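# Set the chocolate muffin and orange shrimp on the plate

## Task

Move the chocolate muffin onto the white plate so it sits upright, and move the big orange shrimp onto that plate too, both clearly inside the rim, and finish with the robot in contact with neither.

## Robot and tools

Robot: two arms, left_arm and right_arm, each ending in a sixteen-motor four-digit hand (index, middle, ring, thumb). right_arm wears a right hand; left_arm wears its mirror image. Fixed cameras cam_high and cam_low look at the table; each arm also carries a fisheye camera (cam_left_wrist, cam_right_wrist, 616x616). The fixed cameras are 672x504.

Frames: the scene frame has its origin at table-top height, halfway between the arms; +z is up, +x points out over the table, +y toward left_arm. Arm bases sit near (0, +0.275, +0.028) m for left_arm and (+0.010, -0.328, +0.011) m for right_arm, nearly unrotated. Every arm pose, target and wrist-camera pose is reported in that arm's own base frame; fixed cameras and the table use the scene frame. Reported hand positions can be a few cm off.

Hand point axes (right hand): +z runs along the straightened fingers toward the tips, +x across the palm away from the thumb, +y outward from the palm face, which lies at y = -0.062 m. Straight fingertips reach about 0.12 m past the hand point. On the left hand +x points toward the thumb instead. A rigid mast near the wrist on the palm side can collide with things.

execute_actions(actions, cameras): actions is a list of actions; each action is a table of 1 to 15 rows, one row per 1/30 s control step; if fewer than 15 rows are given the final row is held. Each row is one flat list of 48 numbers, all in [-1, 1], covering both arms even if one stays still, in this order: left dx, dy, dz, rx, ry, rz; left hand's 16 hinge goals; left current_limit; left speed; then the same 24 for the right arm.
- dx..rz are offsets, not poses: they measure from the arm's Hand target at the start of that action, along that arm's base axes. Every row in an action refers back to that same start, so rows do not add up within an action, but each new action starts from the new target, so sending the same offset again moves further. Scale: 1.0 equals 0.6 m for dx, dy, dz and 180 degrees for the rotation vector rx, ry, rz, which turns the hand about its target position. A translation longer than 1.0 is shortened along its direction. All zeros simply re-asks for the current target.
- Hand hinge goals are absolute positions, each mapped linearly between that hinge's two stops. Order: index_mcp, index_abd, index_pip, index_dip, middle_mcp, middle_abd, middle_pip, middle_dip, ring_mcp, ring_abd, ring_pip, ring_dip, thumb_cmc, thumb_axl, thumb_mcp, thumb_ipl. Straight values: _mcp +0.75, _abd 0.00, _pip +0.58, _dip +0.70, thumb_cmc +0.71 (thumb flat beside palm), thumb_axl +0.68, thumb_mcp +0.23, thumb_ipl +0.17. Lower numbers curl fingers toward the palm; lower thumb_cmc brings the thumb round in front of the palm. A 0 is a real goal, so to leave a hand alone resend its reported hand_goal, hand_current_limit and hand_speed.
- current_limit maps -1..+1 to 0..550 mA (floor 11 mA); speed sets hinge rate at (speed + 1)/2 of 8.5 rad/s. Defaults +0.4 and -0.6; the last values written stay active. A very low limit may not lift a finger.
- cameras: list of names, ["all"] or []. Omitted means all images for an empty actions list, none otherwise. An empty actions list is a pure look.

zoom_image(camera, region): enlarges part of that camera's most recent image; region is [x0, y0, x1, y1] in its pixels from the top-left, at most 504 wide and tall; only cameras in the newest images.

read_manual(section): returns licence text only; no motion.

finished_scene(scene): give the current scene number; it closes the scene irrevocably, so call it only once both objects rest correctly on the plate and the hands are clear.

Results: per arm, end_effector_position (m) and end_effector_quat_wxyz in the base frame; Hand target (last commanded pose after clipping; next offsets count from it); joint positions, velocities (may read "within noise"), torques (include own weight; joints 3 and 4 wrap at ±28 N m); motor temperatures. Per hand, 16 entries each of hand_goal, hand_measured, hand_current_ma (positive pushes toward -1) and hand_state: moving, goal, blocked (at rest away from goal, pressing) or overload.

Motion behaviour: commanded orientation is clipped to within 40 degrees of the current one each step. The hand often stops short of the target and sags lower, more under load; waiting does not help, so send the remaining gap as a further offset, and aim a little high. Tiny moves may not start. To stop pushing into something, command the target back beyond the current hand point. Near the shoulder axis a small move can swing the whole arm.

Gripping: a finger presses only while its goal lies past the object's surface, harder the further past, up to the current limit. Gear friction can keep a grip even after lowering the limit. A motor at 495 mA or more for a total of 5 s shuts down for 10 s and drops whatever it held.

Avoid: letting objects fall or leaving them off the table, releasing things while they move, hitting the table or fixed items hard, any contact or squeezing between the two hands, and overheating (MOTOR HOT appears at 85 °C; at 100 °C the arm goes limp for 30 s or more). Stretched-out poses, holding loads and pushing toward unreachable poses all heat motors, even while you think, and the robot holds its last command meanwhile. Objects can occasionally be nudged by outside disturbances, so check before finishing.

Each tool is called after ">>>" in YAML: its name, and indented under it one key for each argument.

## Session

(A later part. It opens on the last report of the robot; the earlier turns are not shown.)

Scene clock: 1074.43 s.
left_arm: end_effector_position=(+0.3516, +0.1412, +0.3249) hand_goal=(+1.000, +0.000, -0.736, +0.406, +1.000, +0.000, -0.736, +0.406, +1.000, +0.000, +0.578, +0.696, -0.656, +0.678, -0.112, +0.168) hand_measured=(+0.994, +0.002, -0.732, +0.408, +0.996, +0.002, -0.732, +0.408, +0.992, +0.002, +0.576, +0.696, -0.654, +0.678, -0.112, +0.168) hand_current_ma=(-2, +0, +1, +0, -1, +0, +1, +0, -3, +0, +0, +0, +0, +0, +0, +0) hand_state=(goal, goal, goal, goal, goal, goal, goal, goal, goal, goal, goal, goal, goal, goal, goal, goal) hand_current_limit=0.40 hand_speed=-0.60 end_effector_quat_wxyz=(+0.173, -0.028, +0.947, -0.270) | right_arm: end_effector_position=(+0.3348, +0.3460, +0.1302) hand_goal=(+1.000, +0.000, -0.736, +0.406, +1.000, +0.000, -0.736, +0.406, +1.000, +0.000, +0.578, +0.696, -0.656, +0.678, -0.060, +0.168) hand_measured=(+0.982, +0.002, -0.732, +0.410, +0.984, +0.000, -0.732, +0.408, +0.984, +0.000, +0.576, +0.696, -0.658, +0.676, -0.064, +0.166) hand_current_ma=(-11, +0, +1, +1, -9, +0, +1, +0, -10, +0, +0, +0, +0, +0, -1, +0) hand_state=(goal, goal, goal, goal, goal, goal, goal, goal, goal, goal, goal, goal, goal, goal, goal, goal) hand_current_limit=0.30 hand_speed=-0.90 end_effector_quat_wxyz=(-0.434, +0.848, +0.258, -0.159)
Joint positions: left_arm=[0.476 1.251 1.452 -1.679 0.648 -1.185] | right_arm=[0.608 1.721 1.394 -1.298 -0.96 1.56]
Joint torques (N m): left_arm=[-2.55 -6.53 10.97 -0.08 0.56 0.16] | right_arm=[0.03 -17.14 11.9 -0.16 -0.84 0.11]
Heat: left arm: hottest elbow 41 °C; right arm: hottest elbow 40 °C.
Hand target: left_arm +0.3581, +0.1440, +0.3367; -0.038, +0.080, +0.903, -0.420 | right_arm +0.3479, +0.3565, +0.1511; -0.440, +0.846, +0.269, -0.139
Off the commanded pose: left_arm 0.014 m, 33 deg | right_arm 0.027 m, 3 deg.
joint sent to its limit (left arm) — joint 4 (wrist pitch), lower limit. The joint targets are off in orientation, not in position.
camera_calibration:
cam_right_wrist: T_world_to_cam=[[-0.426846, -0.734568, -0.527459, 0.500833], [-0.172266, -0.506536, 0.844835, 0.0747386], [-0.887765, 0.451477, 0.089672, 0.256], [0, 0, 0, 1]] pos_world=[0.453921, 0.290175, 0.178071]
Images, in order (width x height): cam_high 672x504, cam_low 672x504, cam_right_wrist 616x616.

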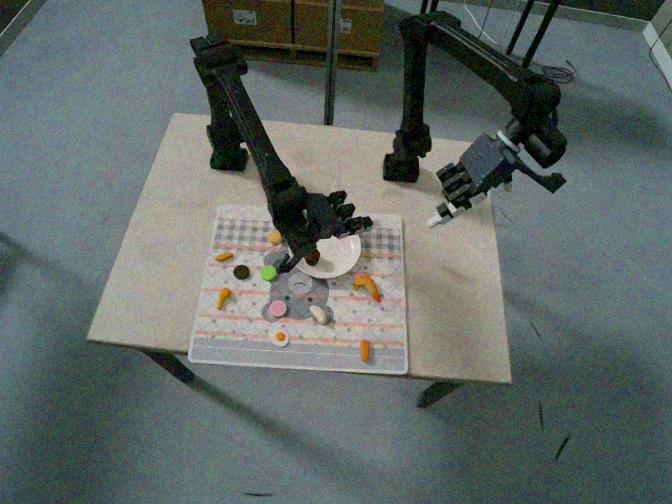

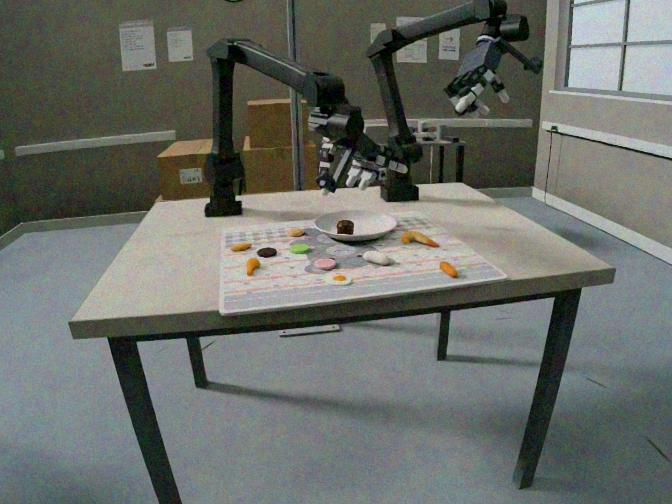

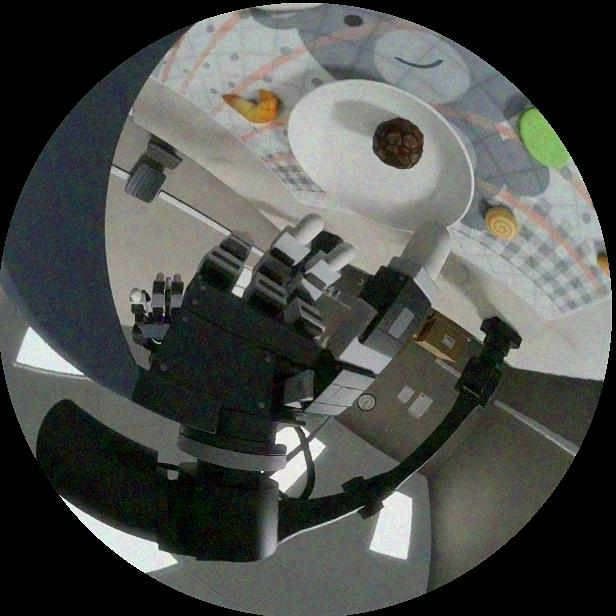

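>>> execute_actions:
  actions:
    - [[-0.08,0.06,0,0,0,0,1,0,-0.737,0.406,1,0,-0.737,0.406,1,0,0.577,0.696,-0.657,0.677,-0.112,0.168,0.4,-0.6,0.037,0.069,0,0,0,0,1,0,-0.737,0.406,1,0,-0.737,0.406,1,0,0.577,0.696,-0.657,0.677,-0.112,0.168,0.3,-0.8]]
    - [[-0.08,0.06,0,0,0,0,1,0,-0.737,0.406,1,0,-0.737,0.406,1,0,0.577,0.696,-0.657,0.677,-0.112,0.168,0.4,-0.6,0.037,0.069,0,0,0,0,1,0,-0.737,0.406,1,0,-0.737,0.406,1,0,0.577,0.696,-0.657,0.677,-0.112,0.168,0.3,-0.8]]
    - [[0,0,0,0,0,0,1,0,-0.737,0.406,1,0,-0.737,0.406,1,0,0.577,0.696,-0.657,0.677,-0.112,0.168,0.4,-0.6,0.037,0.069,0,0,0,0,1,0,-0.737,0.406,1,0,-0.737,0.406,1,0,0.577,0.696,-0.657,0.677,-0.112,0.168,0.3,-0.8]]
    - [[0,0,0,0,0,0,1,0,-0.737,0.406,1,0,-0.737,0.406,1,0,0.577,0.696,-0.657,0.677,-0.112,0.168,0.4,-0.6,0.037,0.069,0,0,0,0,1,0,-0.737,0.406,1,0,-0.737,0.406,1,0,0.577,0.696,-0.657,0.677,-0.112,0.168,0.3,-0.8]]
  cameras: ["cam_right_wrist","cam_high"]

>>> zoom_image:
  camera: "cam_right_wrist"
  region: [230, 60, 480, 300]

Scene clock: 1124.63 s.
left_arm: end_effector_position=(+0.2624, +0.2193, +0.3296) hand_goal=(+1.000, +0.000, -0.736, +0.406, +1.000, +0.000, -0.736, +0.406, +1.000, +0.000, +0.578, +0.696, -0.656, +0.678, -0.112, +0.168) hand_measured=(+0.994, +0.002, -0.732, +0.408, +0.996, +0.002, -0.732, +0.408, +0.992, +0.002, +0.576, +0.696, -0.654, +0.678, -0.112, +0.168) hand_current_ma=(-2, +0, +1, +0, -1, +0, +1, +0, -3, +0, +0, +0, +0, +0, +0, +0) hand_state=(goal, goal, goal, goal, goal, goal, goal, goal, goal, goal, goal, goal, goal, goal, goal, goal) hand_current_limit=0.40 hand_speed=-0.60 end_effector_quat_wxyz=(+0.195, -0.049, +0.968, -0.149) | right_arm: end_effector_position=(+0.4273, +0.5109, +0.1507) hand_goal=(+1.000, +0.000, -0.736, +0.406, +1.000, +0.000, -0.736, +0.406, +1.000, +0.000, +0.578, +0.696, -0.656, +0.678, -0.112, +0.168) hand_measured=(+0.982, +0.002, -0.732, +0.410, +0.984, +0.000, -0.732, +0.408, +0.984, +0.000, +0.576, +0.696, -0.656, +0.676, -0.110, +0.166) hand_current_ma=(-11, +0, +1, +1, -9, +0, +1, +0, -10, +0, +0, +0, +0, +0, +0, +0) hand_state=(goal, goal, goal, goal, goal, goal, goal, goal, goal, goal, goal, goal, goal, goal, goal, goal) hand_current_limit=0.30 hand_speed=-0.80 end_effector_quat_wxyz=(-0.440, +0.846, +0.266, -0.141)
Joint positions: left_arm=[0.715 1.093 1.336 -1.679 0.479 -0.991] | right_arm=[0.731 2.122 2.057 -1.341 -0.952 1.777]
Joint torques (N m): left_arm=[-2.84 -5.66 8.84 0.06 0.36 0.18] | right_arm=[0.15 -21.07 13.26 0.18 -0.73 0.13]
Heat: left arm: hottest elbow 41 °C; right arm: hottest elbow 42 °C.
Hand target: left_arm +0.2621, +0.2160, +0.3366; -0.014, +0.066, +0.916, -0.396 | right_arm +0.4368, +0.5221, +0.1511; -0.440, +0.846, +0.268, -0.139
Off the commanded pose: left_arm 0.008 m, 40 deg; orientation clipped; orientation clipped at the end of an earlier action of this call | right_arm 0.015 m, 0 deg.
joint sent to its limit (left arm) — joint 4 (wrist pitch), lower limit. The joint targets are off in orientation, not in position.
camera_calibration:
cam_right_wrist: T_world_to_cam=[[-0.411288, -0.720309, -0.558568, 0.662983], [-0.200611, -0.526239, 0.826334, 0.181877], [-0.889156, 0.451916, 0.0719341, 0.264825], [0, 0, 0, 1]] pos_world=[0.544634, 0.453584, 0.200979]
Images, in order (width x height): cam_high 672x504, cam_right_wrist 616x616.

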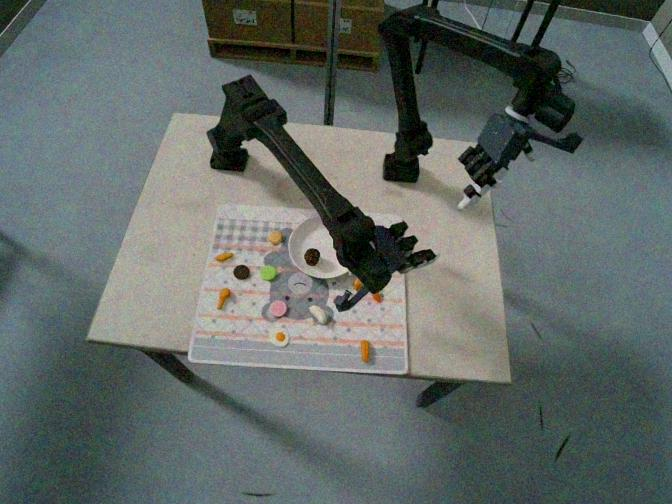

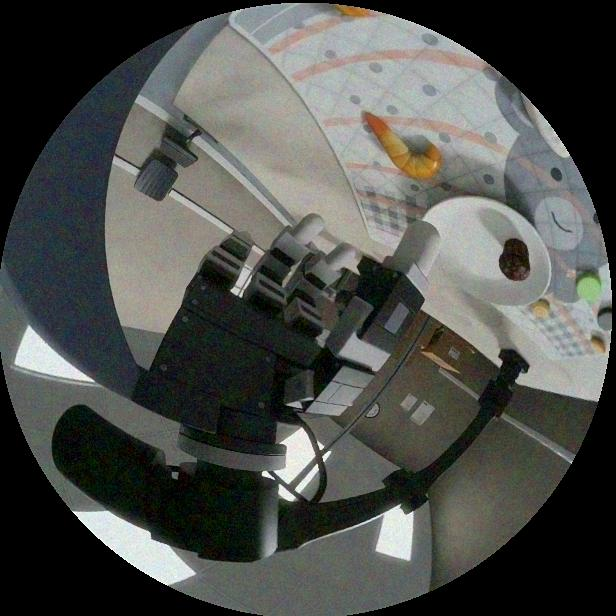

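Scaled by 2.016 from the camera's 616x616 image, which has a finer 880x880 frame.

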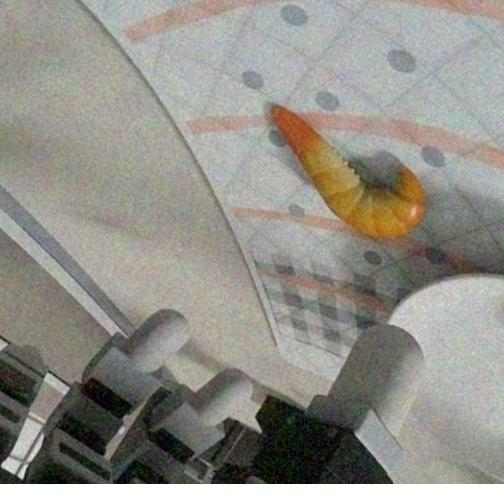

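>>> execute_actions:
  actions:
    - [[0,0,0,0,0,0,1,0,-0.737,0.406,1,0,-0.737,0.406,1,0,0.577,0.696,-0.657,0.677,-0.112,0.168,0.4,-0.6,-0.01,-0.01,-0.03,0,0,0,1,0,-0.737,0.406,1,0,-0.737,0.406,1,0,0.577,0.696,-0.657,0.677,-0.112,0.168,0.3,-0.8]]
    - [[0,0,0,0,0,0,1,0,-0.737,0.406,1,0,-0.737,0.406,1,0,0.577,0.696,-0.657,0.677,-0.112,0.168,0.4,-0.6,-0.01,-0.006,-0.05,0,0,0,1,0,-0.737,0.406,1,0,-0.737,0.406,1,0,0.577,0.696,-0.657,0.677,-0.112,0.168,0.3,-0.8]]
    - [[0,0,0,0,0,0,1,0,-0.737,0.406,1,0,-0.737,0.406,1,0,0.577,0.696,-0.657,0.677,-0.112,0.168,0.4,-0.6,0,0,-0.05,0,0,0,1,0,-0.737,0.406,1,0,-0.737,0.406,1,0,0.577,0.696,-0.657,0.677,-0.112,0.168,0.3,-0.8]]
  cameras: ["cam_right_wrist","cam_low"]

>>> zoom_image:
  camera: "cam_right_wrist"
  region: [230, 100, 480, 340]

>>> zoom_image:
  camera: "cam_low"
  region: [330, 130, 490, 260]

Scene clock: 1172.23 s.
left_arm: end_effector_position=(+0.2623, +0.2194, +0.3296) hand_goal=(+1.000, +0.000, -0.736, +0.406, +1.000, +0.000, -0.736, +0.406, +1.000, +0.000, +0.578, +0.696, -0.656, +0.678, -0.112, +0.168) hand_measured=(+0.994, +0.002, -0.732, +0.408, +0.996, +0.002, -0.732, +0.408, +0.992, +0.002, +0.576, +0.696, -0.654, +0.678, -0.112, +0.168) hand_current_ma=(-2, +0, +1, +0, -1, +0, +1, +0, -3, +0, +0, +0, +0, +0, +0, +0) hand_state=(goal, goal, goal, goal, goal, goal, goal, goal, goal, goal, goal, goal, goal, goal, goal, goal) hand_current_limit=0.40 hand_speed=-0.60 end_effector_quat_wxyz=(+0.195, -0.049, +0.968, -0.149) | right_arm: end_effector_position=(+0.4281, +0.5112, +0.0962) hand_goal=(+1.000, +0.000, -0.736, +0.406, +1.000, +0.000, -0.736, +0.406, +1.000, +0.000, +0.578, +0.696, -0.656, +0.678, -0.112, +0.168) hand_measured=(+0.984, +0.002, -0.732, +0.410, +0.986, +0.000, -0.732, +0.408, +0.984, +0.000, +0.576, +0.696, -0.656, +0.676, -0.110, +0.166) hand_current_ma=(-10, +0, +1, +1, -8, +0, +1, +0, -10, +0, +0, +0, +0, +0, +0, +0) hand_state=(goal, goal, goal, goal, goal, goal, goal, goal, goal, goal, goal, goal, goal, goal, goal, goal) hand_current_limit=0.30 hand_speed=-0.80 end_effector_quat_wxyz=(-0.446, +0.843, +0.273, -0.126)
Joint positions: left_arm=[0.715 1.093 1.336 -1.679 0.479 -0.991] | right_arm=[0.731 2.121 1.911 -1.161 -0.95 1.777]
Joint torques (N m): left_arm=[-2.9 -5.71 8.88 0.08 0.37 0.18] | right_arm=[0.21 -21.13 8.08 1.16 -0.8 0.08]
Heat: left arm: hottest elbow 40 °C; right arm: hottest elbow 43 °C.
Hand target: left_arm +0.2620, +0.2160, +0.3366; -0.014, +0.066, +0.916, -0.396 | right_arm +0.4248, +0.5124, +0.0731; -0.440, +0.846, +0.268, -0.139
Off the commanded pose: left_arm 0.008 m, 40 deg; orientation clipped; orientation clipped at the end of an earlier action of this call | right_arm 0.024 m, 2 deg.
joint sent to its limit (left arm) — joint 4 (wrist pitch), lower limit. The joint targets are off in orientation, not in position.
camera_calibration:
cam_right_wrist: T_world_to_cam=[[-0.395505, -0.707423, -0.585772, 0.622327], [-0.223869, -0.544288, 0.808476, 0.248088], [-0.890763, 0.450892, 0.0568988, 0.272096], [0, 0, 0, 1]] pos_world=[0.544046, 0.452594, 0.148487]
Images, in order (width x height): cam_low 672x504, cam_right_wrist 616x616.

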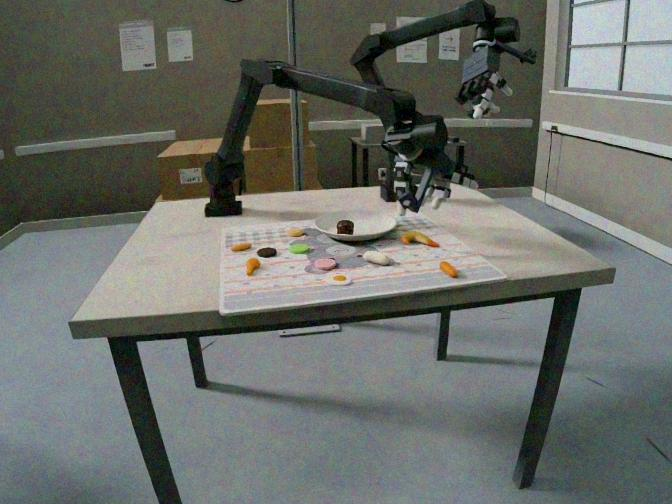

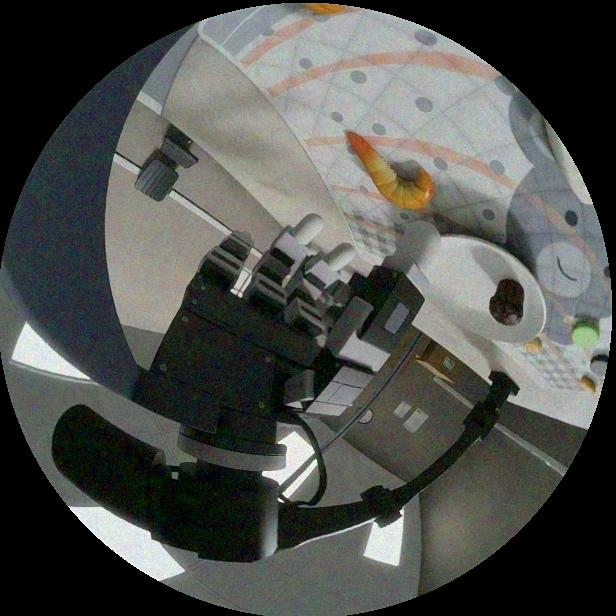

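Scaled by 2.016 from the camera's 616x616 image, which has a finer 880x880 frame.

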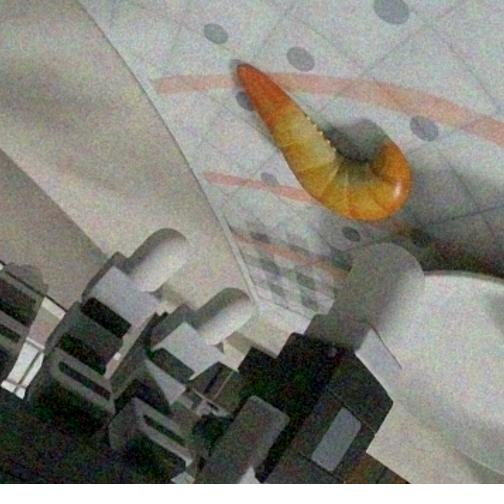

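Scaled by 3.150 from the camera's 672x504 image, which has a finer 960x720 frame.

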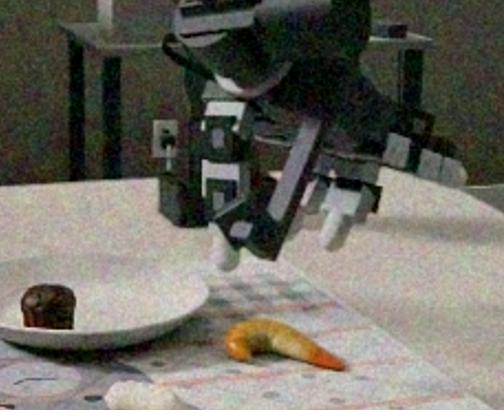

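>>> execute_actions:
  actions:
    - [[0,0,0,0,0,0,1,0,-0.737,0.406,1,0,-0.737,0.406,1,0,0.577,0.696,-0.657,0.677,-0.112,0.168,0.4,-0.6,-0.008,0,-0.04,0,0,0,1,0,-0.737,0.406,1,0,-0.737,0.406,1,0,0.577,0.696,-0.657,0.677,-0.112,0.168,0.3,-0.8]]
    - [[0,0,0,0,0,0,1,0,-0.737,0.406,1,0,-0.737,0.406,1,0,0.577,0.696,-0.657,0.677,-0.112,0.168,0.4,-0.6,0,0,-0.05,0,0,0,1,0,-0.737,0.406,1,0,-0.737,0.406,1,0,0.577,0.696,-0.657,0.677,-0.112,0.168,0.3,-0.8]]
  cameras: ["cam_right_wrist","cam_low"]

>>> zoom_image:
  camera: "cam_right_wrist"
  region: [230, 100, 480, 340]

>>> zoom_image:
  camera: "cam_low"
  region: [330, 130, 490, 260]

Scene clock: 1198.70 s.
left_arm: end_effector_position=(+0.2623, +0.2194, +0.3296) hand_goal=(+1.000, +0.000, -0.736, +0.406, +1.000, +0.000, -0.736, +0.406, +1.000, +0.000, +0.578, +0.696, -0.656, +0.678, -0.112, +0.168) hand_measured=(+0.994, +0.002, -0.732, +0.408, +0.996, +0.002, -0.732, +0.408, +0.992, +0.002, +0.576, +0.696, -0.654, +0.678, -0.112, +0.168) hand_current_ma=(-2, +0, +1, +0, -1, +0, +1, +0, -3, +0, +0, +0, +0, +0, +0, +0) hand_state=(goal, goal, goal, goal, goal, goal, goal, goal, goal, goal, goal, goal, goal, goal, goal, goal) hand_current_limit=0.40 hand_speed=-0.60 end_effector_quat_wxyz=(+0.195, -0.049, +0.968, -0.149) | right_arm: end_effector_position=(+0.4256, +0.5116, +0.0410) hand_goal=(+1.000, +0.000, -0.736, +0.406, +1.000, +0.000, -0.736, +0.406, +1.000, +0.000, +0.578, +0.696, -0.656, +0.678, -0.112, +0.168) hand_measured=(+0.984, +0.002, -0.732, +0.410, +0.986, +0.000, -0.732, +0.408, +0.984, +0.000, +0.576, +0.696, -0.656, +0.676, -0.110, +0.166) hand_current_ma=(-10, +0, +1, +1, -8, +0, +1, +0, -10, +0, +0, +0, +0, +0, +0, +0) hand_state=(goal, goal, goal, goal, goal, goal, goal, goal, goal, goal, goal, goal, goal, goal, goal, goal) hand_current_limit=0.30 hand_speed=-0.80 end_effector_quat_wxyz=(-0.446, +0.842, +0.275, -0.125)
Joint positions: left_arm=[0.715 1.093 1.336 -1.679 0.479 -0.991] | right_arm=[0.734 2.158 1.824 -1.033 -0.95 1.778]
Joint torques (N m): left_arm=[-2.84 -5.66 8.87 0.06 0.36 0.18] | right_arm=[0.32 -21.19 7.98 1.06 -0.77 0.15]
Heat: left arm: hottest elbow 40 °C; right arm: hottest elbow 42 °C.
Hand target: left_arm +0.2620, +0.2160, +0.3366; -0.014, +0.066, +0.916, -0.396 | right_arm +0.4200, +0.5124, +0.0191; -0.440, +0.846, +0.268, -0.139
Off the commanded pose: left_arm 0.008 m, 40 deg; orientation clipped at the end of an earlier action of this call | right_arm 0.023 m, 2 deg.
joint sent to its limit (left arm) — joint 4 (wrist pitch), lower limit. The joint targets are off in orientation, not in position.
camera_calibration:
cam_right_wrist: T_world_to_cam=[[-0.392128, -0.706991, -0.588557, 0.587855], [-0.224543, -0.546884, 0.806535, 0.294099], [-0.892085, 0.448421, 0.0556986, 0.274632], [0, 0, 0, 1]] pos_world=[0.541547, 0.453296, 0.0934877]
Images, in order (width x height): cam_low 672x504, cam_right_wrist 616x616.

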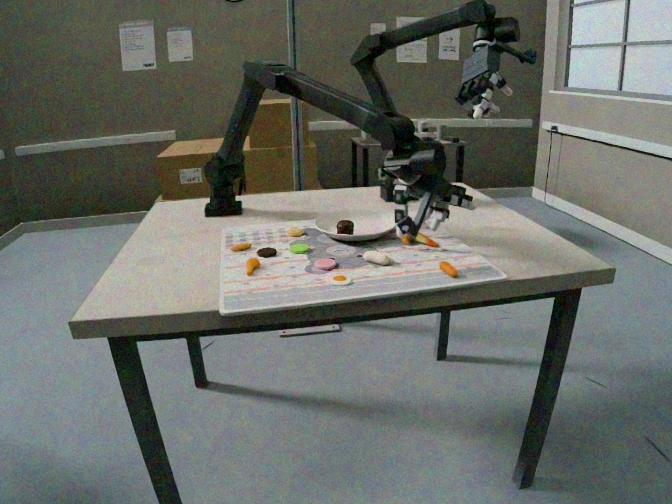

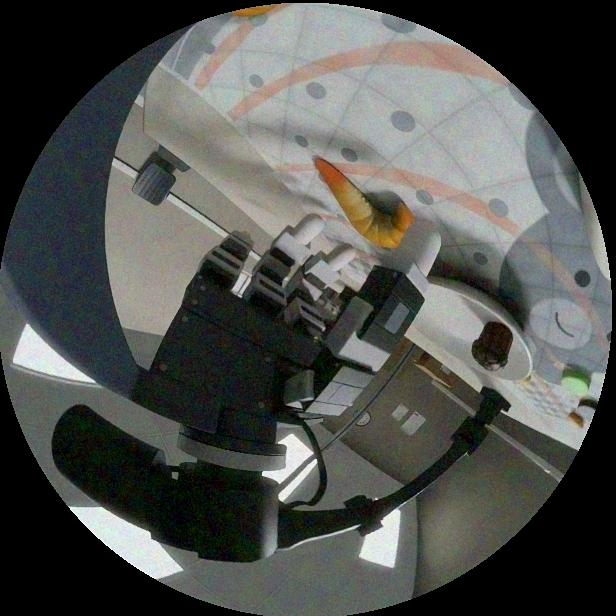

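Scaled by 2.016 from the camera's 616x616 image, which has a finer 880x880 frame.

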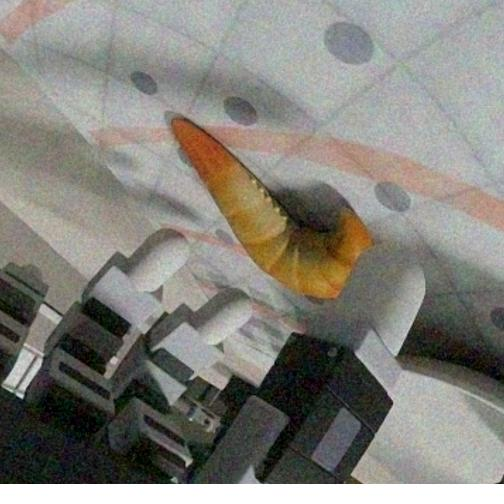

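Scaled by 3.150 from the camera's 672x504 image, which has a finer 960x720 frame.

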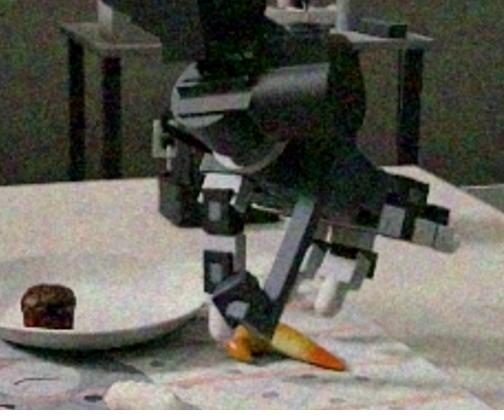

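>>> execute_actions:
  actions:
    - [[0,0,0,0,0,0,1,0,-0.737,0.406,1,0,-0.737,0.406,1,0,0.577,0.696,-0.657,0.677,-0.112,0.168,0.4,-0.6,-0.006,0,-0.025,0,0,0,1,0,-0.737,0.406,1,0,-0.737,0.406,1,0,0.577,0.696,-0.657,0.677,-0.112,0.168,0.3,-0.8]]
    - [[0,0,0,0,0,0,1,0,-0.737,0.406,1,0,-0.737,0.406,1,0,0.577,0.696,-0.657,0.677,-0.112,0.168,0.4,-0.6,0,0,-0.015,0,0,0,1,0,-0.737,0.406,1,0,-0.737,0.406,1,0,0.577,0.696,-0.657,0.677,-0.112,0.168,0.3,-0.8]]
  cameras: ["cam_low"]

>>> zoom_image:
  camera: "cam_low"
  region: [380, 190, 470, 260]

Scene clock: 1211.33 s.
left_arm: end_effector_position=(+0.2623, +0.2194, +0.3296) hand_goal=(+1.000, +0.000, -0.736, +0.406, +1.000, +0.000, -0.736, +0.406, +1.000, +0.000, +0.578, +0.696, -0.656, +0.678, -0.112, +0.168) hand_measured=(+0.994, +0.002, -0.732, +0.408, +0.996, +0.002, -0.732, +0.408, +0.992, +0.002, +0.576, +0.696, -0.654, +0.678, -0.112, +0.168) hand_current_ma=(-2, +0, +1, +0, -1, +0, +1, +0, -3, +0, +0, +0, +0, +0, +0, +0) hand_state=(goal, goal, goal, goal, goal, goal, goal, goal, goal, goal, goal, goal, goal, goal, goal, goal) hand_current_limit=0.40 hand_speed=-0.60 end_effector_quat_wxyz=(+0.195, -0.049, +0.968, -0.149) | right_arm: end_effector_position=(+0.4237, +0.5138, +0.0223) hand_goal=(+1.000, +0.000, -0.736, +0.406, +1.000, +0.000, -0.736, +0.406, +1.000, +0.000, +0.578, +0.696, -0.656, +0.678, -0.112, +0.168) hand_measured=(+0.984, +0.002, -0.732, +0.410, +0.986, +0.000, -0.732, +0.408, +0.984, +0.000, +0.576, +0.696, -0.656, +0.676, -0.110, +0.166) hand_current_ma=(-10, +0, +1, +1, -8, +0, +1, +0, -10, +0, +0, +0, +0, +0, +0, +0) hand_state=(goal, goal, goal, goal, goal, goal, goal, goal, goal, goal, goal, goal, goal, goal, goal, goal) hand_current_limit=0.30 hand_speed=-0.80 end_effector_quat_wxyz=(-0.448, +0.841, +0.277, -0.122)
Joint positions: left_arm=[0.715 1.093 1.336 -1.679 0.479 -0.991] | right_arm=[0.738 2.17 1.793 -0.974 -0.95 1.784]
Joint torques (N m): left_arm=[-2.9 -5.6 8.85 0.1 0.37 0.17] | right_arm=[0.32 -21.07 7.62 1.22 -0.74 0.15]
Heat: left arm: hottest elbow 40 °C; right arm: hottest elbow 42 °C.
Hand target: left_arm +0.2620, +0.2160, +0.3366; -0.014, +0.066, +0.916, -0.396 | right_arm +0.4164, +0.5124, -0.0048; -0.440, +0.846, +0.268, -0.139
Off the commanded pose: left_arm 0.008 m, 40 deg | right_arm 0.028 m, 2 deg.
joint sent to its limit (left arm) — joint 4 (wrist pitch), lower limit. The joint targets are off in orientation, not in position.
Images, in order (width x height): cam_low 672x504.

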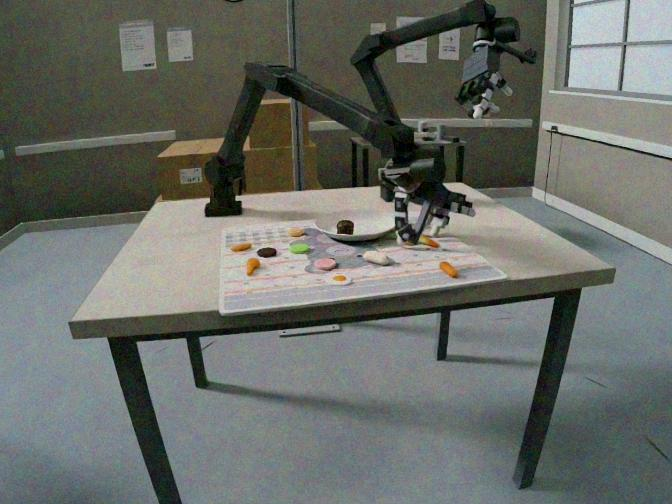

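Scaled by 5.600 from the camera's 672x504 image, which has a finer 960x720 frame.

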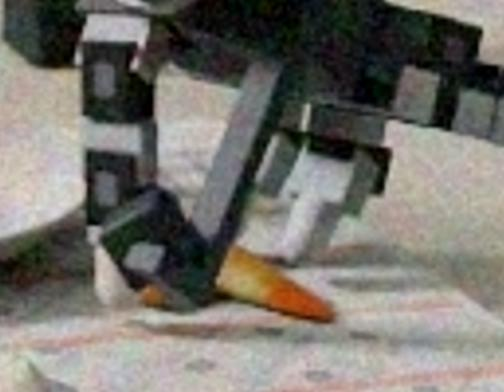

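>>> execute_actions:
  actions:
    - [[0,0,0,0,0,0,1,0,-0.737,0.406,1,0,-0.737,0.406,1,0,0.577,0.696,-0.657,0.677,-0.112,0.168,0.4,-0.6,0,-0.003,-0.02,0,0,0,1,0,-0.737,0.406,1,0,-0.737,0.406,1,0,0.577,0.696,-0.657,0.677,-0.112,0.168,0.3,-0.8]]
  cameras: ["cam_low","cam_right_wrist"]

>>> zoom_image:
  camera: "cam_low"
  region: [380, 190, 470, 260]

>>> zoom_image:
  camera: "cam_right_wrist"
  region: [230, 120, 480, 340]

Scene clock: 1223.30 s.
left_arm: end_effector_position=(+0.2623, +0.2194, +0.3296) hand_goal=(+1.000, +0.000, -0.736, +0.406, +1.000, +0.000, -0.736, +0.406, +1.000, +0.000, +0.578, +0.696, -0.656, +0.678, -0.112, +0.168) hand_measured=(+0.994, +0.002, -0.732, +0.408, +0.996, +0.002, -0.732, +0.408, +0.992, +0.002, +0.576, +0.696, -0.654, +0.678, -0.112, +0.168) hand_current_ma=(-2, +0, +1, +0, -1, +0, +1, +0, -3, +0, +0, +0, +0, +0, +0, +0) hand_state=(goal, goal, goal, goal, goal, goal, goal, goal, goal, goal, goal, goal, goal, goal, goal, goal) hand_current_limit=0.40 hand_speed=-0.60 end_effector_quat_wxyz=(+0.195, -0.049, +0.968, -0.149) | right_arm: end_effector_position=(+0.4233, +0.5136, +0.0138) hand_goal=(+1.000, +0.000, -0.736, +0.406, +1.000, +0.000, -0.736, +0.406, +1.000, +0.000, +0.578, +0.696, -0.656, +0.678, -0.112, +0.168) hand_measured=(+0.990, +0.002, -0.740, +0.404, +0.986, +0.000, -0.732, +0.408, +0.984, +0.000, +0.576, +0.696, -0.656, +0.676, -0.110, +0.166) hand_current_ma=(-4, +0, -1, +0, -8, +0, +1, +0, -10, +0, +0, +0, +0, +0, +0, +0) hand_state=(goal, goal, goal, goal, goal, goal, goal, goal, goal, goal, goal, goal, goal, goal, goal, goal) hand_current_limit=0.30 hand_speed=-0.80 end_effector_quat_wxyz=(-0.449, +0.841, +0.278, -0.121)
Joint positions: left_arm=[0.715 1.093 1.336 -1.679 0.479 -0.991] | right_arm=[0.738 2.177 1.78 -0.952 -0.95 1.785]
Joint torques (N m): left_arm=[-2.9 -5.66 8.87 0.08 0.36 0.18] | right_arm=[0.15 -20.6 7.45 1.18 -0.73 0.11]
Heat: left arm: hottest elbow 40 °C; right arm: hottest elbow 41 °C.
Hand target: left_arm +0.2620, +0.2160, +0.3366; -0.014, +0.066, +0.916, -0.396 | right_arm +0.4164, +0.5106, -0.0169; -0.440, +0.846, +0.268, -0.139
Off the commanded pose: left_arm 0.008 m, 40 deg | right_arm 0.031 m, 3 deg.
joint sent to its limit (left arm) — joint 4 (wrist pitch), lower limit. The joint targets are off in orientation, not in position.
camera_calibration:
cam_right_wrist: T_world_to_cam=[[-0.387286, -0.701893, -0.597793, 0.567786], [-0.230294, -0.554192, 0.799897, 0.322931], [-0.892734, 0.447457, 0.0529893, 0.273974], [0, 0, 0, 1]] pos_world=[0.53885, 0.4549, 0.0665892]
Images, in order (width x height): cam_low 672x504, cam_right_wrist 616x616.

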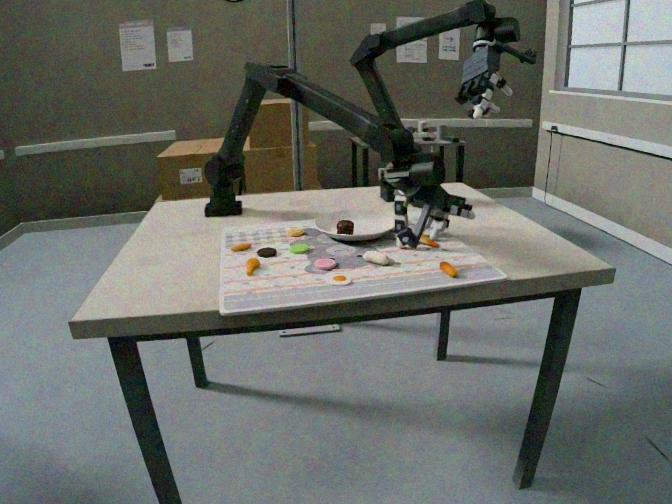

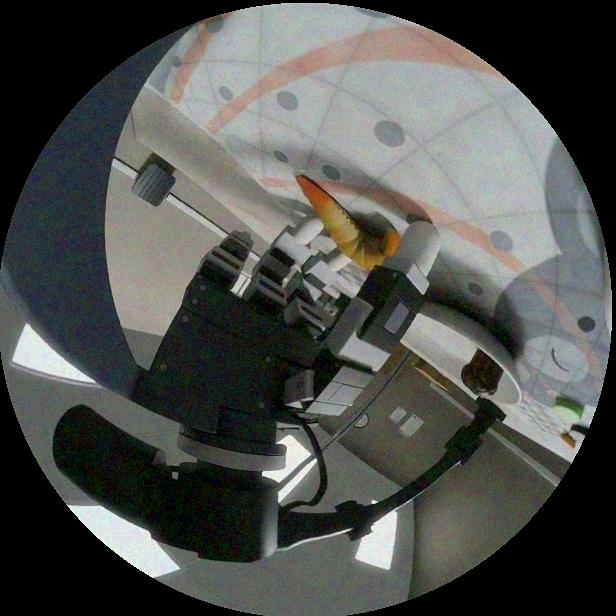

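Scaled by 5.600 from the camera's 672x504 image, which has a finer 960x720 frame.

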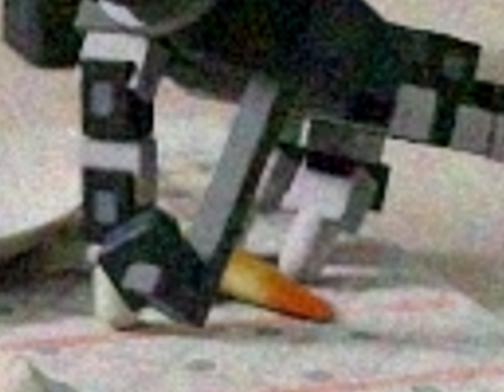

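Scaled by 2.016 from the camera's 616x616 image, which has a finer 880x880 frame.

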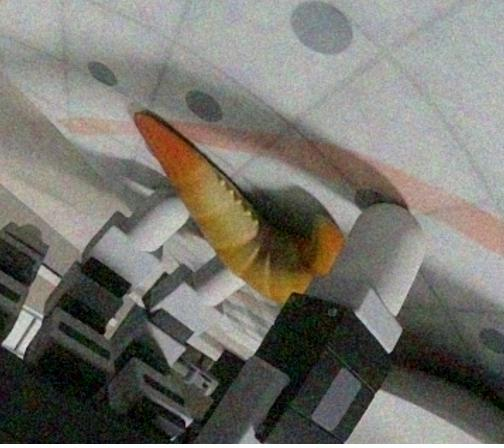

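>>> execute_actions:
  actions:
    - [[0,0,0,0,0,0,1,0,-0.737,0.406,1,0,-0.737,0.406,1,0,0.577,0.696,-0.657,0.677,-0.112,0.168,0.4,-0.6,0,0,0.008,0,0,0,0.93,0,-0.737,0.406,0.93,0,-0.737,0.406,1,0,0.577,0.696,-0.657,0.677,-0.17,0.168,0.3,-0.85]]
    - [[0,0,0,0,0,0,1,0,-0.737,0.406,1,0,-0.737,0.406,1,0,0.577,0.696,-0.657,0.677,-0.112,0.168,0.4,-0.6,0,0,0,0,0,0,0.84,0,-0.737,0.406,0.84,0,-0.737,0.406,1,0,0.577,0.696,-0.657,0.677,-0.23,0.168,0.3,-0.85]]
    - [[0,0,0,0,0,0,1,0,-0.737,0.406,1,0,-0.737,0.406,1,0,0.577,0.696,-0.657,0.677,-0.112,0.168,0.4,-0.6,0,0,0,0,0,0,0.76,0,-0.737,0.406,0.76,0,-0.737,0.406,1,0,0.577,0.696,-0.657,0.677,-0.27,0.168,0.3,-0.85]]
  cameras: ["cam_low","cam_right_wrist"]

>>> zoom_image:
  camera: "cam_low"
  region: [380, 190, 470, 260]

>>> zoom_image:
  camera: "cam_right_wrist"
  region: [230, 120, 480, 340]

Scene clock: 1242.97 s.
left_arm: end_effector_position=(+0.2623, +0.2194, +0.3296) hand_goal=(+1.000, +0.000, -0.736, +0.406, +1.000, +0.000, -0.736, +0.406, +1.000, +0.000, +0.578, +0.696, -0.656, +0.678, -0.112, +0.168) hand_measured=(+0.994, +0.002, -0.732, +0.408, +0.996, +0.002, -0.732, +0.408, +0.992, +0.002, +0.576, +0.696, -0.654, +0.678, -0.112, +0.168) hand_current_ma=(-2, +0, +1, +0, -1, +0, +1, +0, -3, +0, +0, +0, +0, +0, +0, +0) hand_state=(goal, goal, goal, goal, goal, goal, goal, goal, goal, goal, goal, goal, goal, goal, goal, goal) hand_current_limit=0.40 hand_speed=-0.60 end_effector_quat_wxyz=(+0.195, -0.049, +0.968, -0.149) | right_arm: end_effector_position=(+0.4164, +0.5206, +0.0150) hand_goal=(+0.760, +0.000, -0.736, +0.406, +0.760, +0.000, -0.736, +0.406, +1.000, +0.000, +0.578, +0.696, -0.656, +0.678, -0.270, +0.168) hand_measured=(+0.822, +0.000, -0.724, +0.410, +0.756, +0.000, -0.732, +0.408, +0.984, +0.000, +0.576, +0.696, -0.656, +0.676, -0.266, +0.168) hand_current_ma=(+100, +0, +5, +1, -1, +0, +1, +0, -10, +0, +0, +0, +0, +0, +1, +0) hand_state=(blocked, goal, goal, goal, goal, goal, goal, goal, goal, goal, goal, goal, goal, goal, goal, goal) hand_current_limit=0.30 hand_speed=-0.85 end_effector_quat_wxyz=(-0.454, +0.836, +0.282, -0.125)
Joint positions: left_arm=[0.715 1.093 1.336 -1.679 0.479 -0.991] | right_arm=[0.75 2.177 1.78 -0.947 -0.962 1.787]
Joint torques (N m): left_arm=[-2.84 -5.66 8.84 0.09 0.36 0.18] | right_arm=[-0.67 -20.84 7.79 0.53 -0.3 0.09]
Heat: left arm: hottest elbow 40 °C; right arm: hottest elbow 41 °C.
Hand target: left_arm +0.2620, +0.2160, +0.3366; -0.014, +0.066, +0.916, -0.396 | right_arm +0.4164, +0.5106, -0.0121; -0.440, +0.846, +0.268, -0.139
Off the commanded pose: left_arm 0.008 m, 40 deg | right_arm 0.029 m, 3 deg.
joint sent to its limit (left arm) — joint 4 (wrist pitch), lower limit. The joint targets are off in orientation, not in position.
camera_calibration:
cam_right_wrist: T_world_to_cam=[[-0.381653, -0.700313, -0.603243, 0.567659], [-0.218538, -0.565772, 0.795075, 0.325476], [-0.898099, 0.435274, 0.0628835, 0.273102], [0, 0, 0, 1]] pos_world=[0.533051, 0.46281, 0.0664845]
Images, in order (width x height): cam_low 672x504, cam_right_wrist 616x616.

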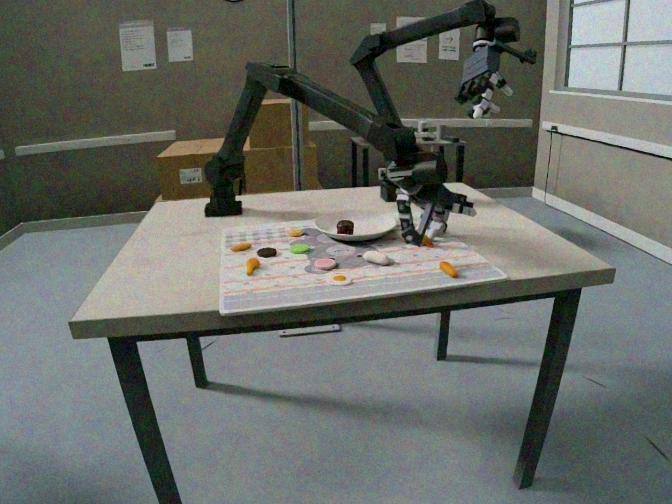

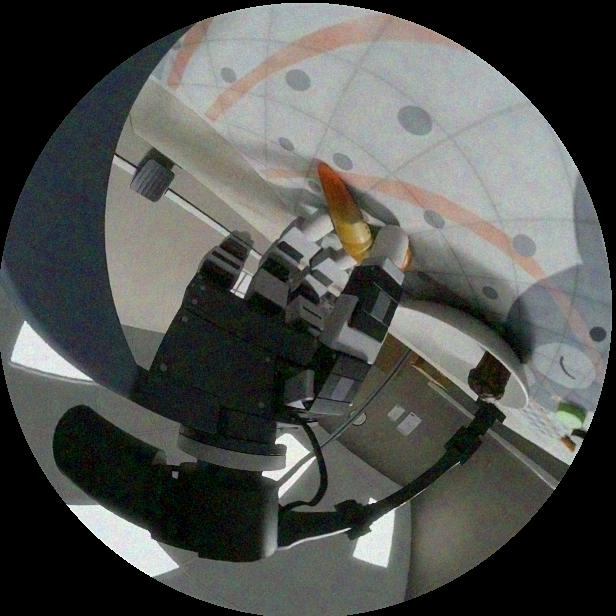

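Scaled by 5.600 from the camera's 672x504 image, which has a finer 960x720 frame.

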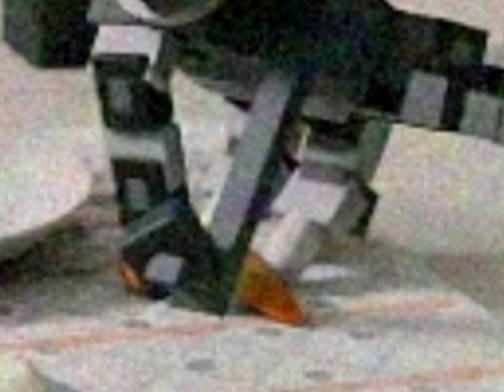

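Scaled by 2.016 from the camera's 616x616 image, which has a finer 880x880 frame.

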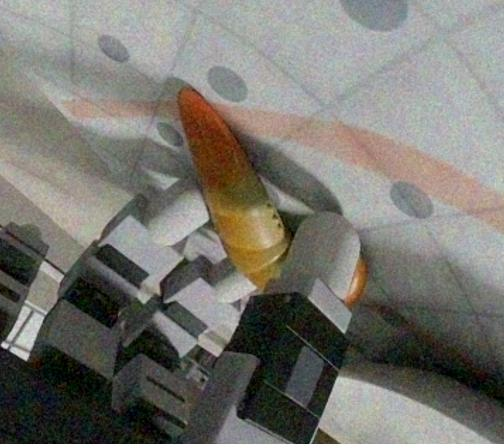

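>>> execute_actions:
  actions:
    - [[0,0,0,0,0,0,1,0,-0.737,0.406,1,0,-0.737,0.406,1,0,0.577,0.696,-0.657,0.677,-0.112,0.168,0.4,-0.6,0,0,0,0,0,0,0.68,0,-0.737,0.406,0.68,0,-0.737,0.406,1,0,0.577,0.696,-0.657,0.677,-0.29,0.168,0.3,-0.85]]
    - [[0,0,0,0,0,0,1,0,-0.737,0.406,1,0,-0.737,0.406,1,0,0.577,0.696,-0.657,0.677,-0.112,0.168,0.4,-0.6,0,0,0,0,0,0,0.6,0,-0.737,0.406,0.6,0,-0.737,0.406,1,0,0.577,0.696,-0.657,0.677,-0.32,0.168,0.3,-0.85]]
  cameras: ["cam_low","cam_right_wrist"]

>>> zoom_image:
  camera: "cam_right_wrist"
  region: [230, 120, 480, 340]

Scene clock: 1254.30 s.
left_arm: end_effector_position=(+0.2623, +0.2194, +0.3296) hand_goal=(+1.000, +0.000, -0.736, +0.406, +1.000, +0.000, -0.736, +0.406, +1.000, +0.000, +0.578, +0.696, -0.656, +0.678, -0.112, +0.168) hand_measured=(+0.994, +0.002, -0.732, +0.408, +0.996, +0.002, -0.732, +0.408, +0.992, +0.002, +0.576, +0.696, -0.654, +0.678, -0.112, +0.168) hand_current_ma=(-2, +0, +1, +0, -1, +0, +1, +0, -3, +0, +0, +0, +0, +0, +0, +0) hand_state=(goal, goal, goal, goal, goal, goal, goal, goal, goal, goal, goal, goal, goal, goal, goal, goal) hand_current_limit=0.40 hand_speed=-0.60 end_effector_quat_wxyz=(+0.195, -0.049, +0.968, -0.149) | right_arm: end_effector_position=(+0.4168, +0.5200, +0.0143) hand_goal=(+0.600, +0.000, -0.736, +0.406, +0.600, +0.000, -0.736, +0.406, +1.000, +0.000, +0.578, +0.696, -0.656, +0.678, -0.320, +0.168) hand_measured=(+0.670, +0.000, -0.720, +0.410, +0.618, +0.000, -0.726, +0.408, +0.984, +0.000, +0.576, +0.696, -0.656, +0.680, -0.284, +0.182) hand_current_ma=(+121, +0, +8, +1, +12, +0, +4, +0, -10, +0, +0, +0, +0, +0, +54, +12) hand_state=(blocked, goal, goal, goal, goal, goal, goal, goal, goal, goal, goal, goal, goal, goal, blocked, goal) hand_current_limit=0.30 hand_speed=-0.85 end_effector_quat_wxyz=(-0.451, +0.838, +0.282, -0.124)
Joint positions: left_arm=[0.715 1.093 1.336 -1.679 0.479 -0.991] | right_arm=[0.75 2.177 1.78 -0.947 -0.955 1.79]
Joint torques (N m): left_arm=[-2.9 -5.66 8.88 0.09 0.36 0.17] | right_arm=[-0.79 -21.07 7.79 0.54 -0.56 0.05]
Heat: left arm: hottest elbow 40 °C; right arm: hottest elbow 41 °C.
Hand target: left_arm +0.2620, +0.2160, +0.3366; -0.014, +0.066, +0.916, -0.396 | right_arm +0.4163, +0.5106, -0.0121; -0.440, +0.846, +0.268, -0.139
Off the commanded pose: left_arm 0.008 m, 40 deg | right_arm 0.028 m, 3 deg.
joint sent to its limit (left arm) — joint 4 (wrist pitch), lower limit. The joint targets are off in orientation, not in position.
camera_calibration:
cam_right_wrist: T_world_to_cam=[[-0.381707, -0.703445, -0.599554, 0.568529], [-0.222413, -0.559703, 0.798289, 0.3241], [-0.897124, 0.438061, 0.0571877, 0.271931], [0, 0, 0, 1]] pos_world=[0.533051, 0.462206, 0.0665872]
Images, in order (width x height): cam_low 672x504, cam_right_wrist 616x616.

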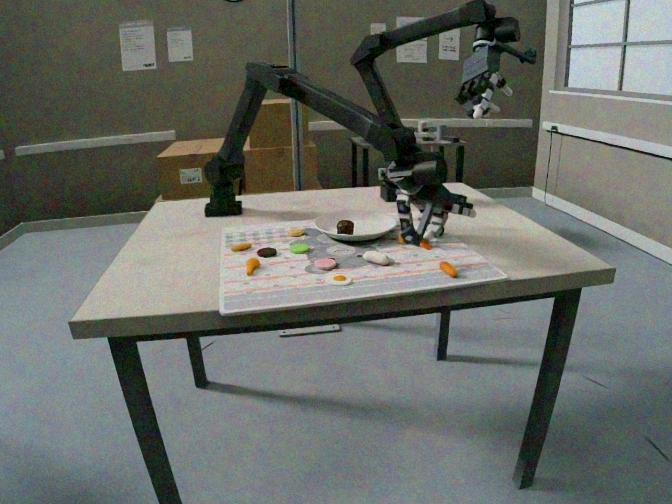

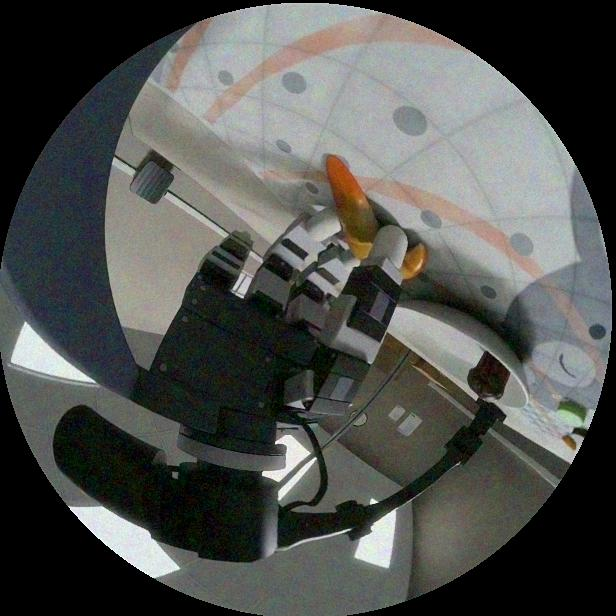

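Scaled by 2.016 from the camera's 616x616 image, which has a finer 880x880 frame.

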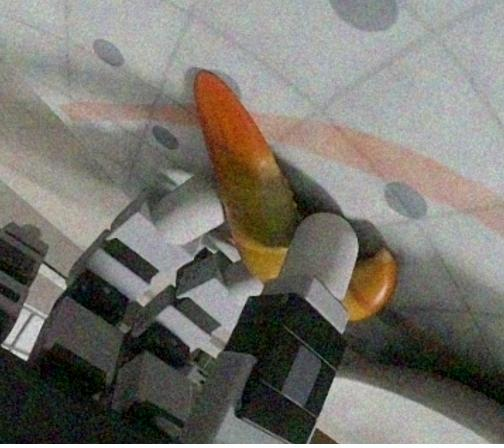

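>>> execute_actions:
  actions:
    - [[0,0,0,0,0,0,1,0,-0.737,0.406,1,0,-0.737,0.406,1,0,0.577,0.696,-0.657,0.677,-0.112,0.168,0.4,-0.6,0,0,0,0,0,0,0.5,0,-0.76,0.38,0.46,0,-0.76,0.38,1,0,0.577,0.696,-0.657,0.677,-0.42,0.12,0.3,-0.85]]
    - [[0,0,0,0,0,0,1,0,-0.737,0.406,1,0,-0.737,0.406,1,0,0.577,0.696,-0.657,0.677,-0.112,0.168,0.4,-0.6,0,0,0.03,0,0,0,0.42,0,-0.76,0.38,0.4,0,-0.76,0.38,1,0,0.577,0.696,-0.657,0.677,-0.47,0.1,0.3,-0.85]]
    - [[0,0,0,0,0,0,1,0,-0.737,0.406,1,0,-0.737,0.406,1,0,0.577,0.696,-0.657,0.677,-0.112,0.168,0.4,-0.6,0,0,0.04,0,0,0,0.42,0,-0.76,0.38,0.4,0,-0.76,0.38,1,0,0.577,0.696,-0.657,0.677,-0.47,0.1,0.3,-0.85]]
    - [[0,0,0,0,0,0,1,0,-0.737,0.406,1,0,-0.737,0.406,1,0,0.577,0.696,-0.657,0.677,-0.112,0.168,0.4,-0.6,0,0,0.05,0,0,0,0.42,0,-0.76,0.38,0.4,0,-0.76,0.38,1,0,0.577,0.696,-0.657,0.677,-0.47,0.1,0.3,-0.85]]
  cameras: ["cam_low","cam_right_wrist"]

>>> zoom_image:
  camera: "cam_right_wrist"
  region: [230, 120, 480, 340]

>>> zoom_image:
  camera: "cam_low"
  region: [330, 130, 490, 260]

Scene clock: 1272.10 s.
left_arm: end_effector_position=(+0.2623, +0.2194, +0.3296) hand_goal=(+1.000, +0.000, -0.736, +0.406, +1.000, +0.000, -0.736, +0.406, +1.000, +0.000, +0.578, +0.696, -0.656, +0.678, -0.112, +0.168) hand_measured=(+0.994, +0.002, -0.732, +0.408, +0.996, +0.002, -0.732, +0.408, +0.992, +0.002, +0.576, +0.696, -0.654, +0.678, -0.112, +0.168) hand_current_ma=(-2, +0, +1, +0, -1, +0, +1, +0, -3, +0, +0, +0, +0, +0, +0, +0) hand_state=(goal, goal, goal, goal, goal, goal, goal, goal, goal, goal, goal, goal, goal, goal, goal, goal) hand_current_limit=0.40 hand_speed=-0.60 end_effector_quat_wxyz=(+0.195, -0.049, +0.968, -0.149) | right_arm: end_effector_position=(+0.3963, +0.4983, +0.0217) hand_goal=(+0.420, +0.000, -0.760, +0.380, +0.400, +0.000, -0.760, +0.380, +1.000, +0.000, +0.578, +0.696, -0.656, +0.678, -0.470, +0.100) hand_measured=(+0.584, +0.000, -0.720, +0.406, +0.446, +0.000, -0.762, +0.376, +0.984, +0.000, +0.576, +0.696, -0.630, +0.698, -0.242, +0.182) hand_current_ma=(+357, +0, +42, +19, +61, +0, +0, -1, -10, +0, +0, +0, +22, +18, +357, +241) hand_state=(blocked, goal, blocked, blocked, blocked, goal, goal, goal, goal, goal, goal, goal, blocked, blocked, blocked, blocked) hand_current_limit=0.30 hand_speed=-0.85 end_effector_quat_wxyz=(-0.426, +0.851, +0.257, -0.169)
Joint positions: left_arm=[0.715 1.093 1.336 -1.679 0.479 -0.991] | right_arm=[0.749 2.164 1.78 -1.077 -0.949 1.79]
Joint torques (N m): left_arm=[-2.9 -5.66 8.84 0.09 0.37 0.17] | right_arm=[-0.73 -25.7 12.37 -0.13 -0.77 0.1]
Heat: left arm: hottest elbow 40 °C; right arm: hottest elbow 41 °C.
Hand target: left_arm +0.2620, +0.2160, +0.3366; -0.014, +0.066, +0.916, -0.396 | right_arm +0.4164, +0.5106, +0.0599; -0.440, +0.846, +0.268, -0.139
Off the commanded pose: left_arm 0.008 m, 40 deg | right_arm 0.045 m, 4 deg.
joint sent to its limit (left arm) — joint 4 (wrist pitch), lower limit. The joint targets are off in orientation, not in position.
camera_calibration:
cam_right_wrist: T_world_to_cam=[[-0.428554, -0.749074, -0.505202, 0.589089], [-0.155565, -0.489626, 0.857943, 0.23889], [-0.890023, 0.446266, 0.0933013, 0.254934], [0, 0, 0, 1]] pos_world=[0.516516, 0.44447, 0.0688695]
Images, in order (width x height): cam_low 672x504, cam_right_wrist 616x616.

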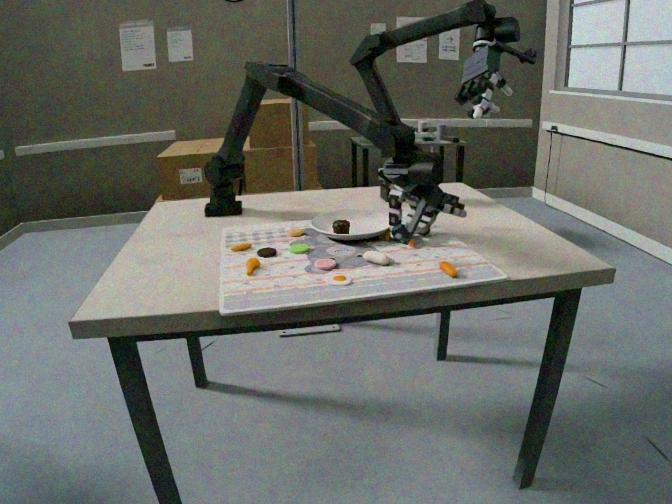

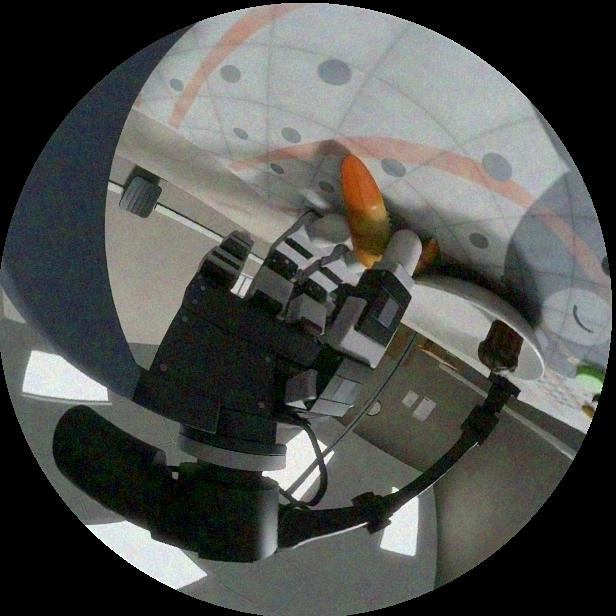

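Scaled by 2.016 from the camera's 616x616 image, which has a finer 880x880 frame.

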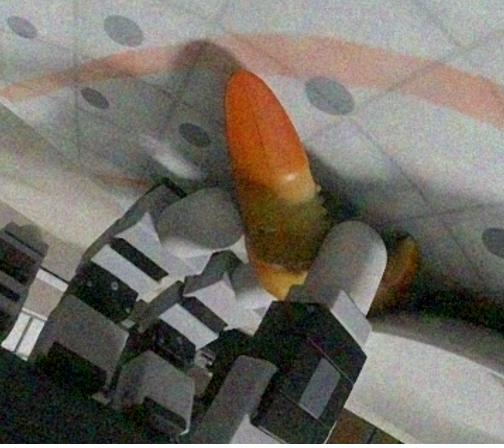

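Scaled by 3.150 from the camera's 672x504 image, which has a finer 960x720 frame.

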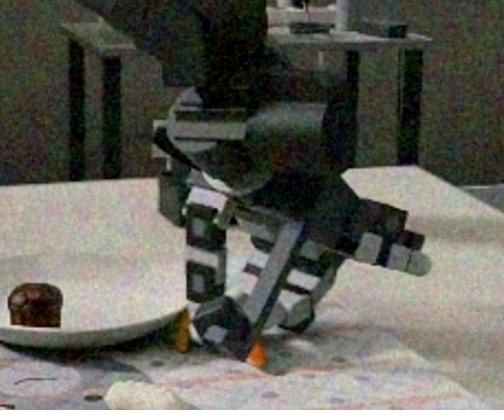

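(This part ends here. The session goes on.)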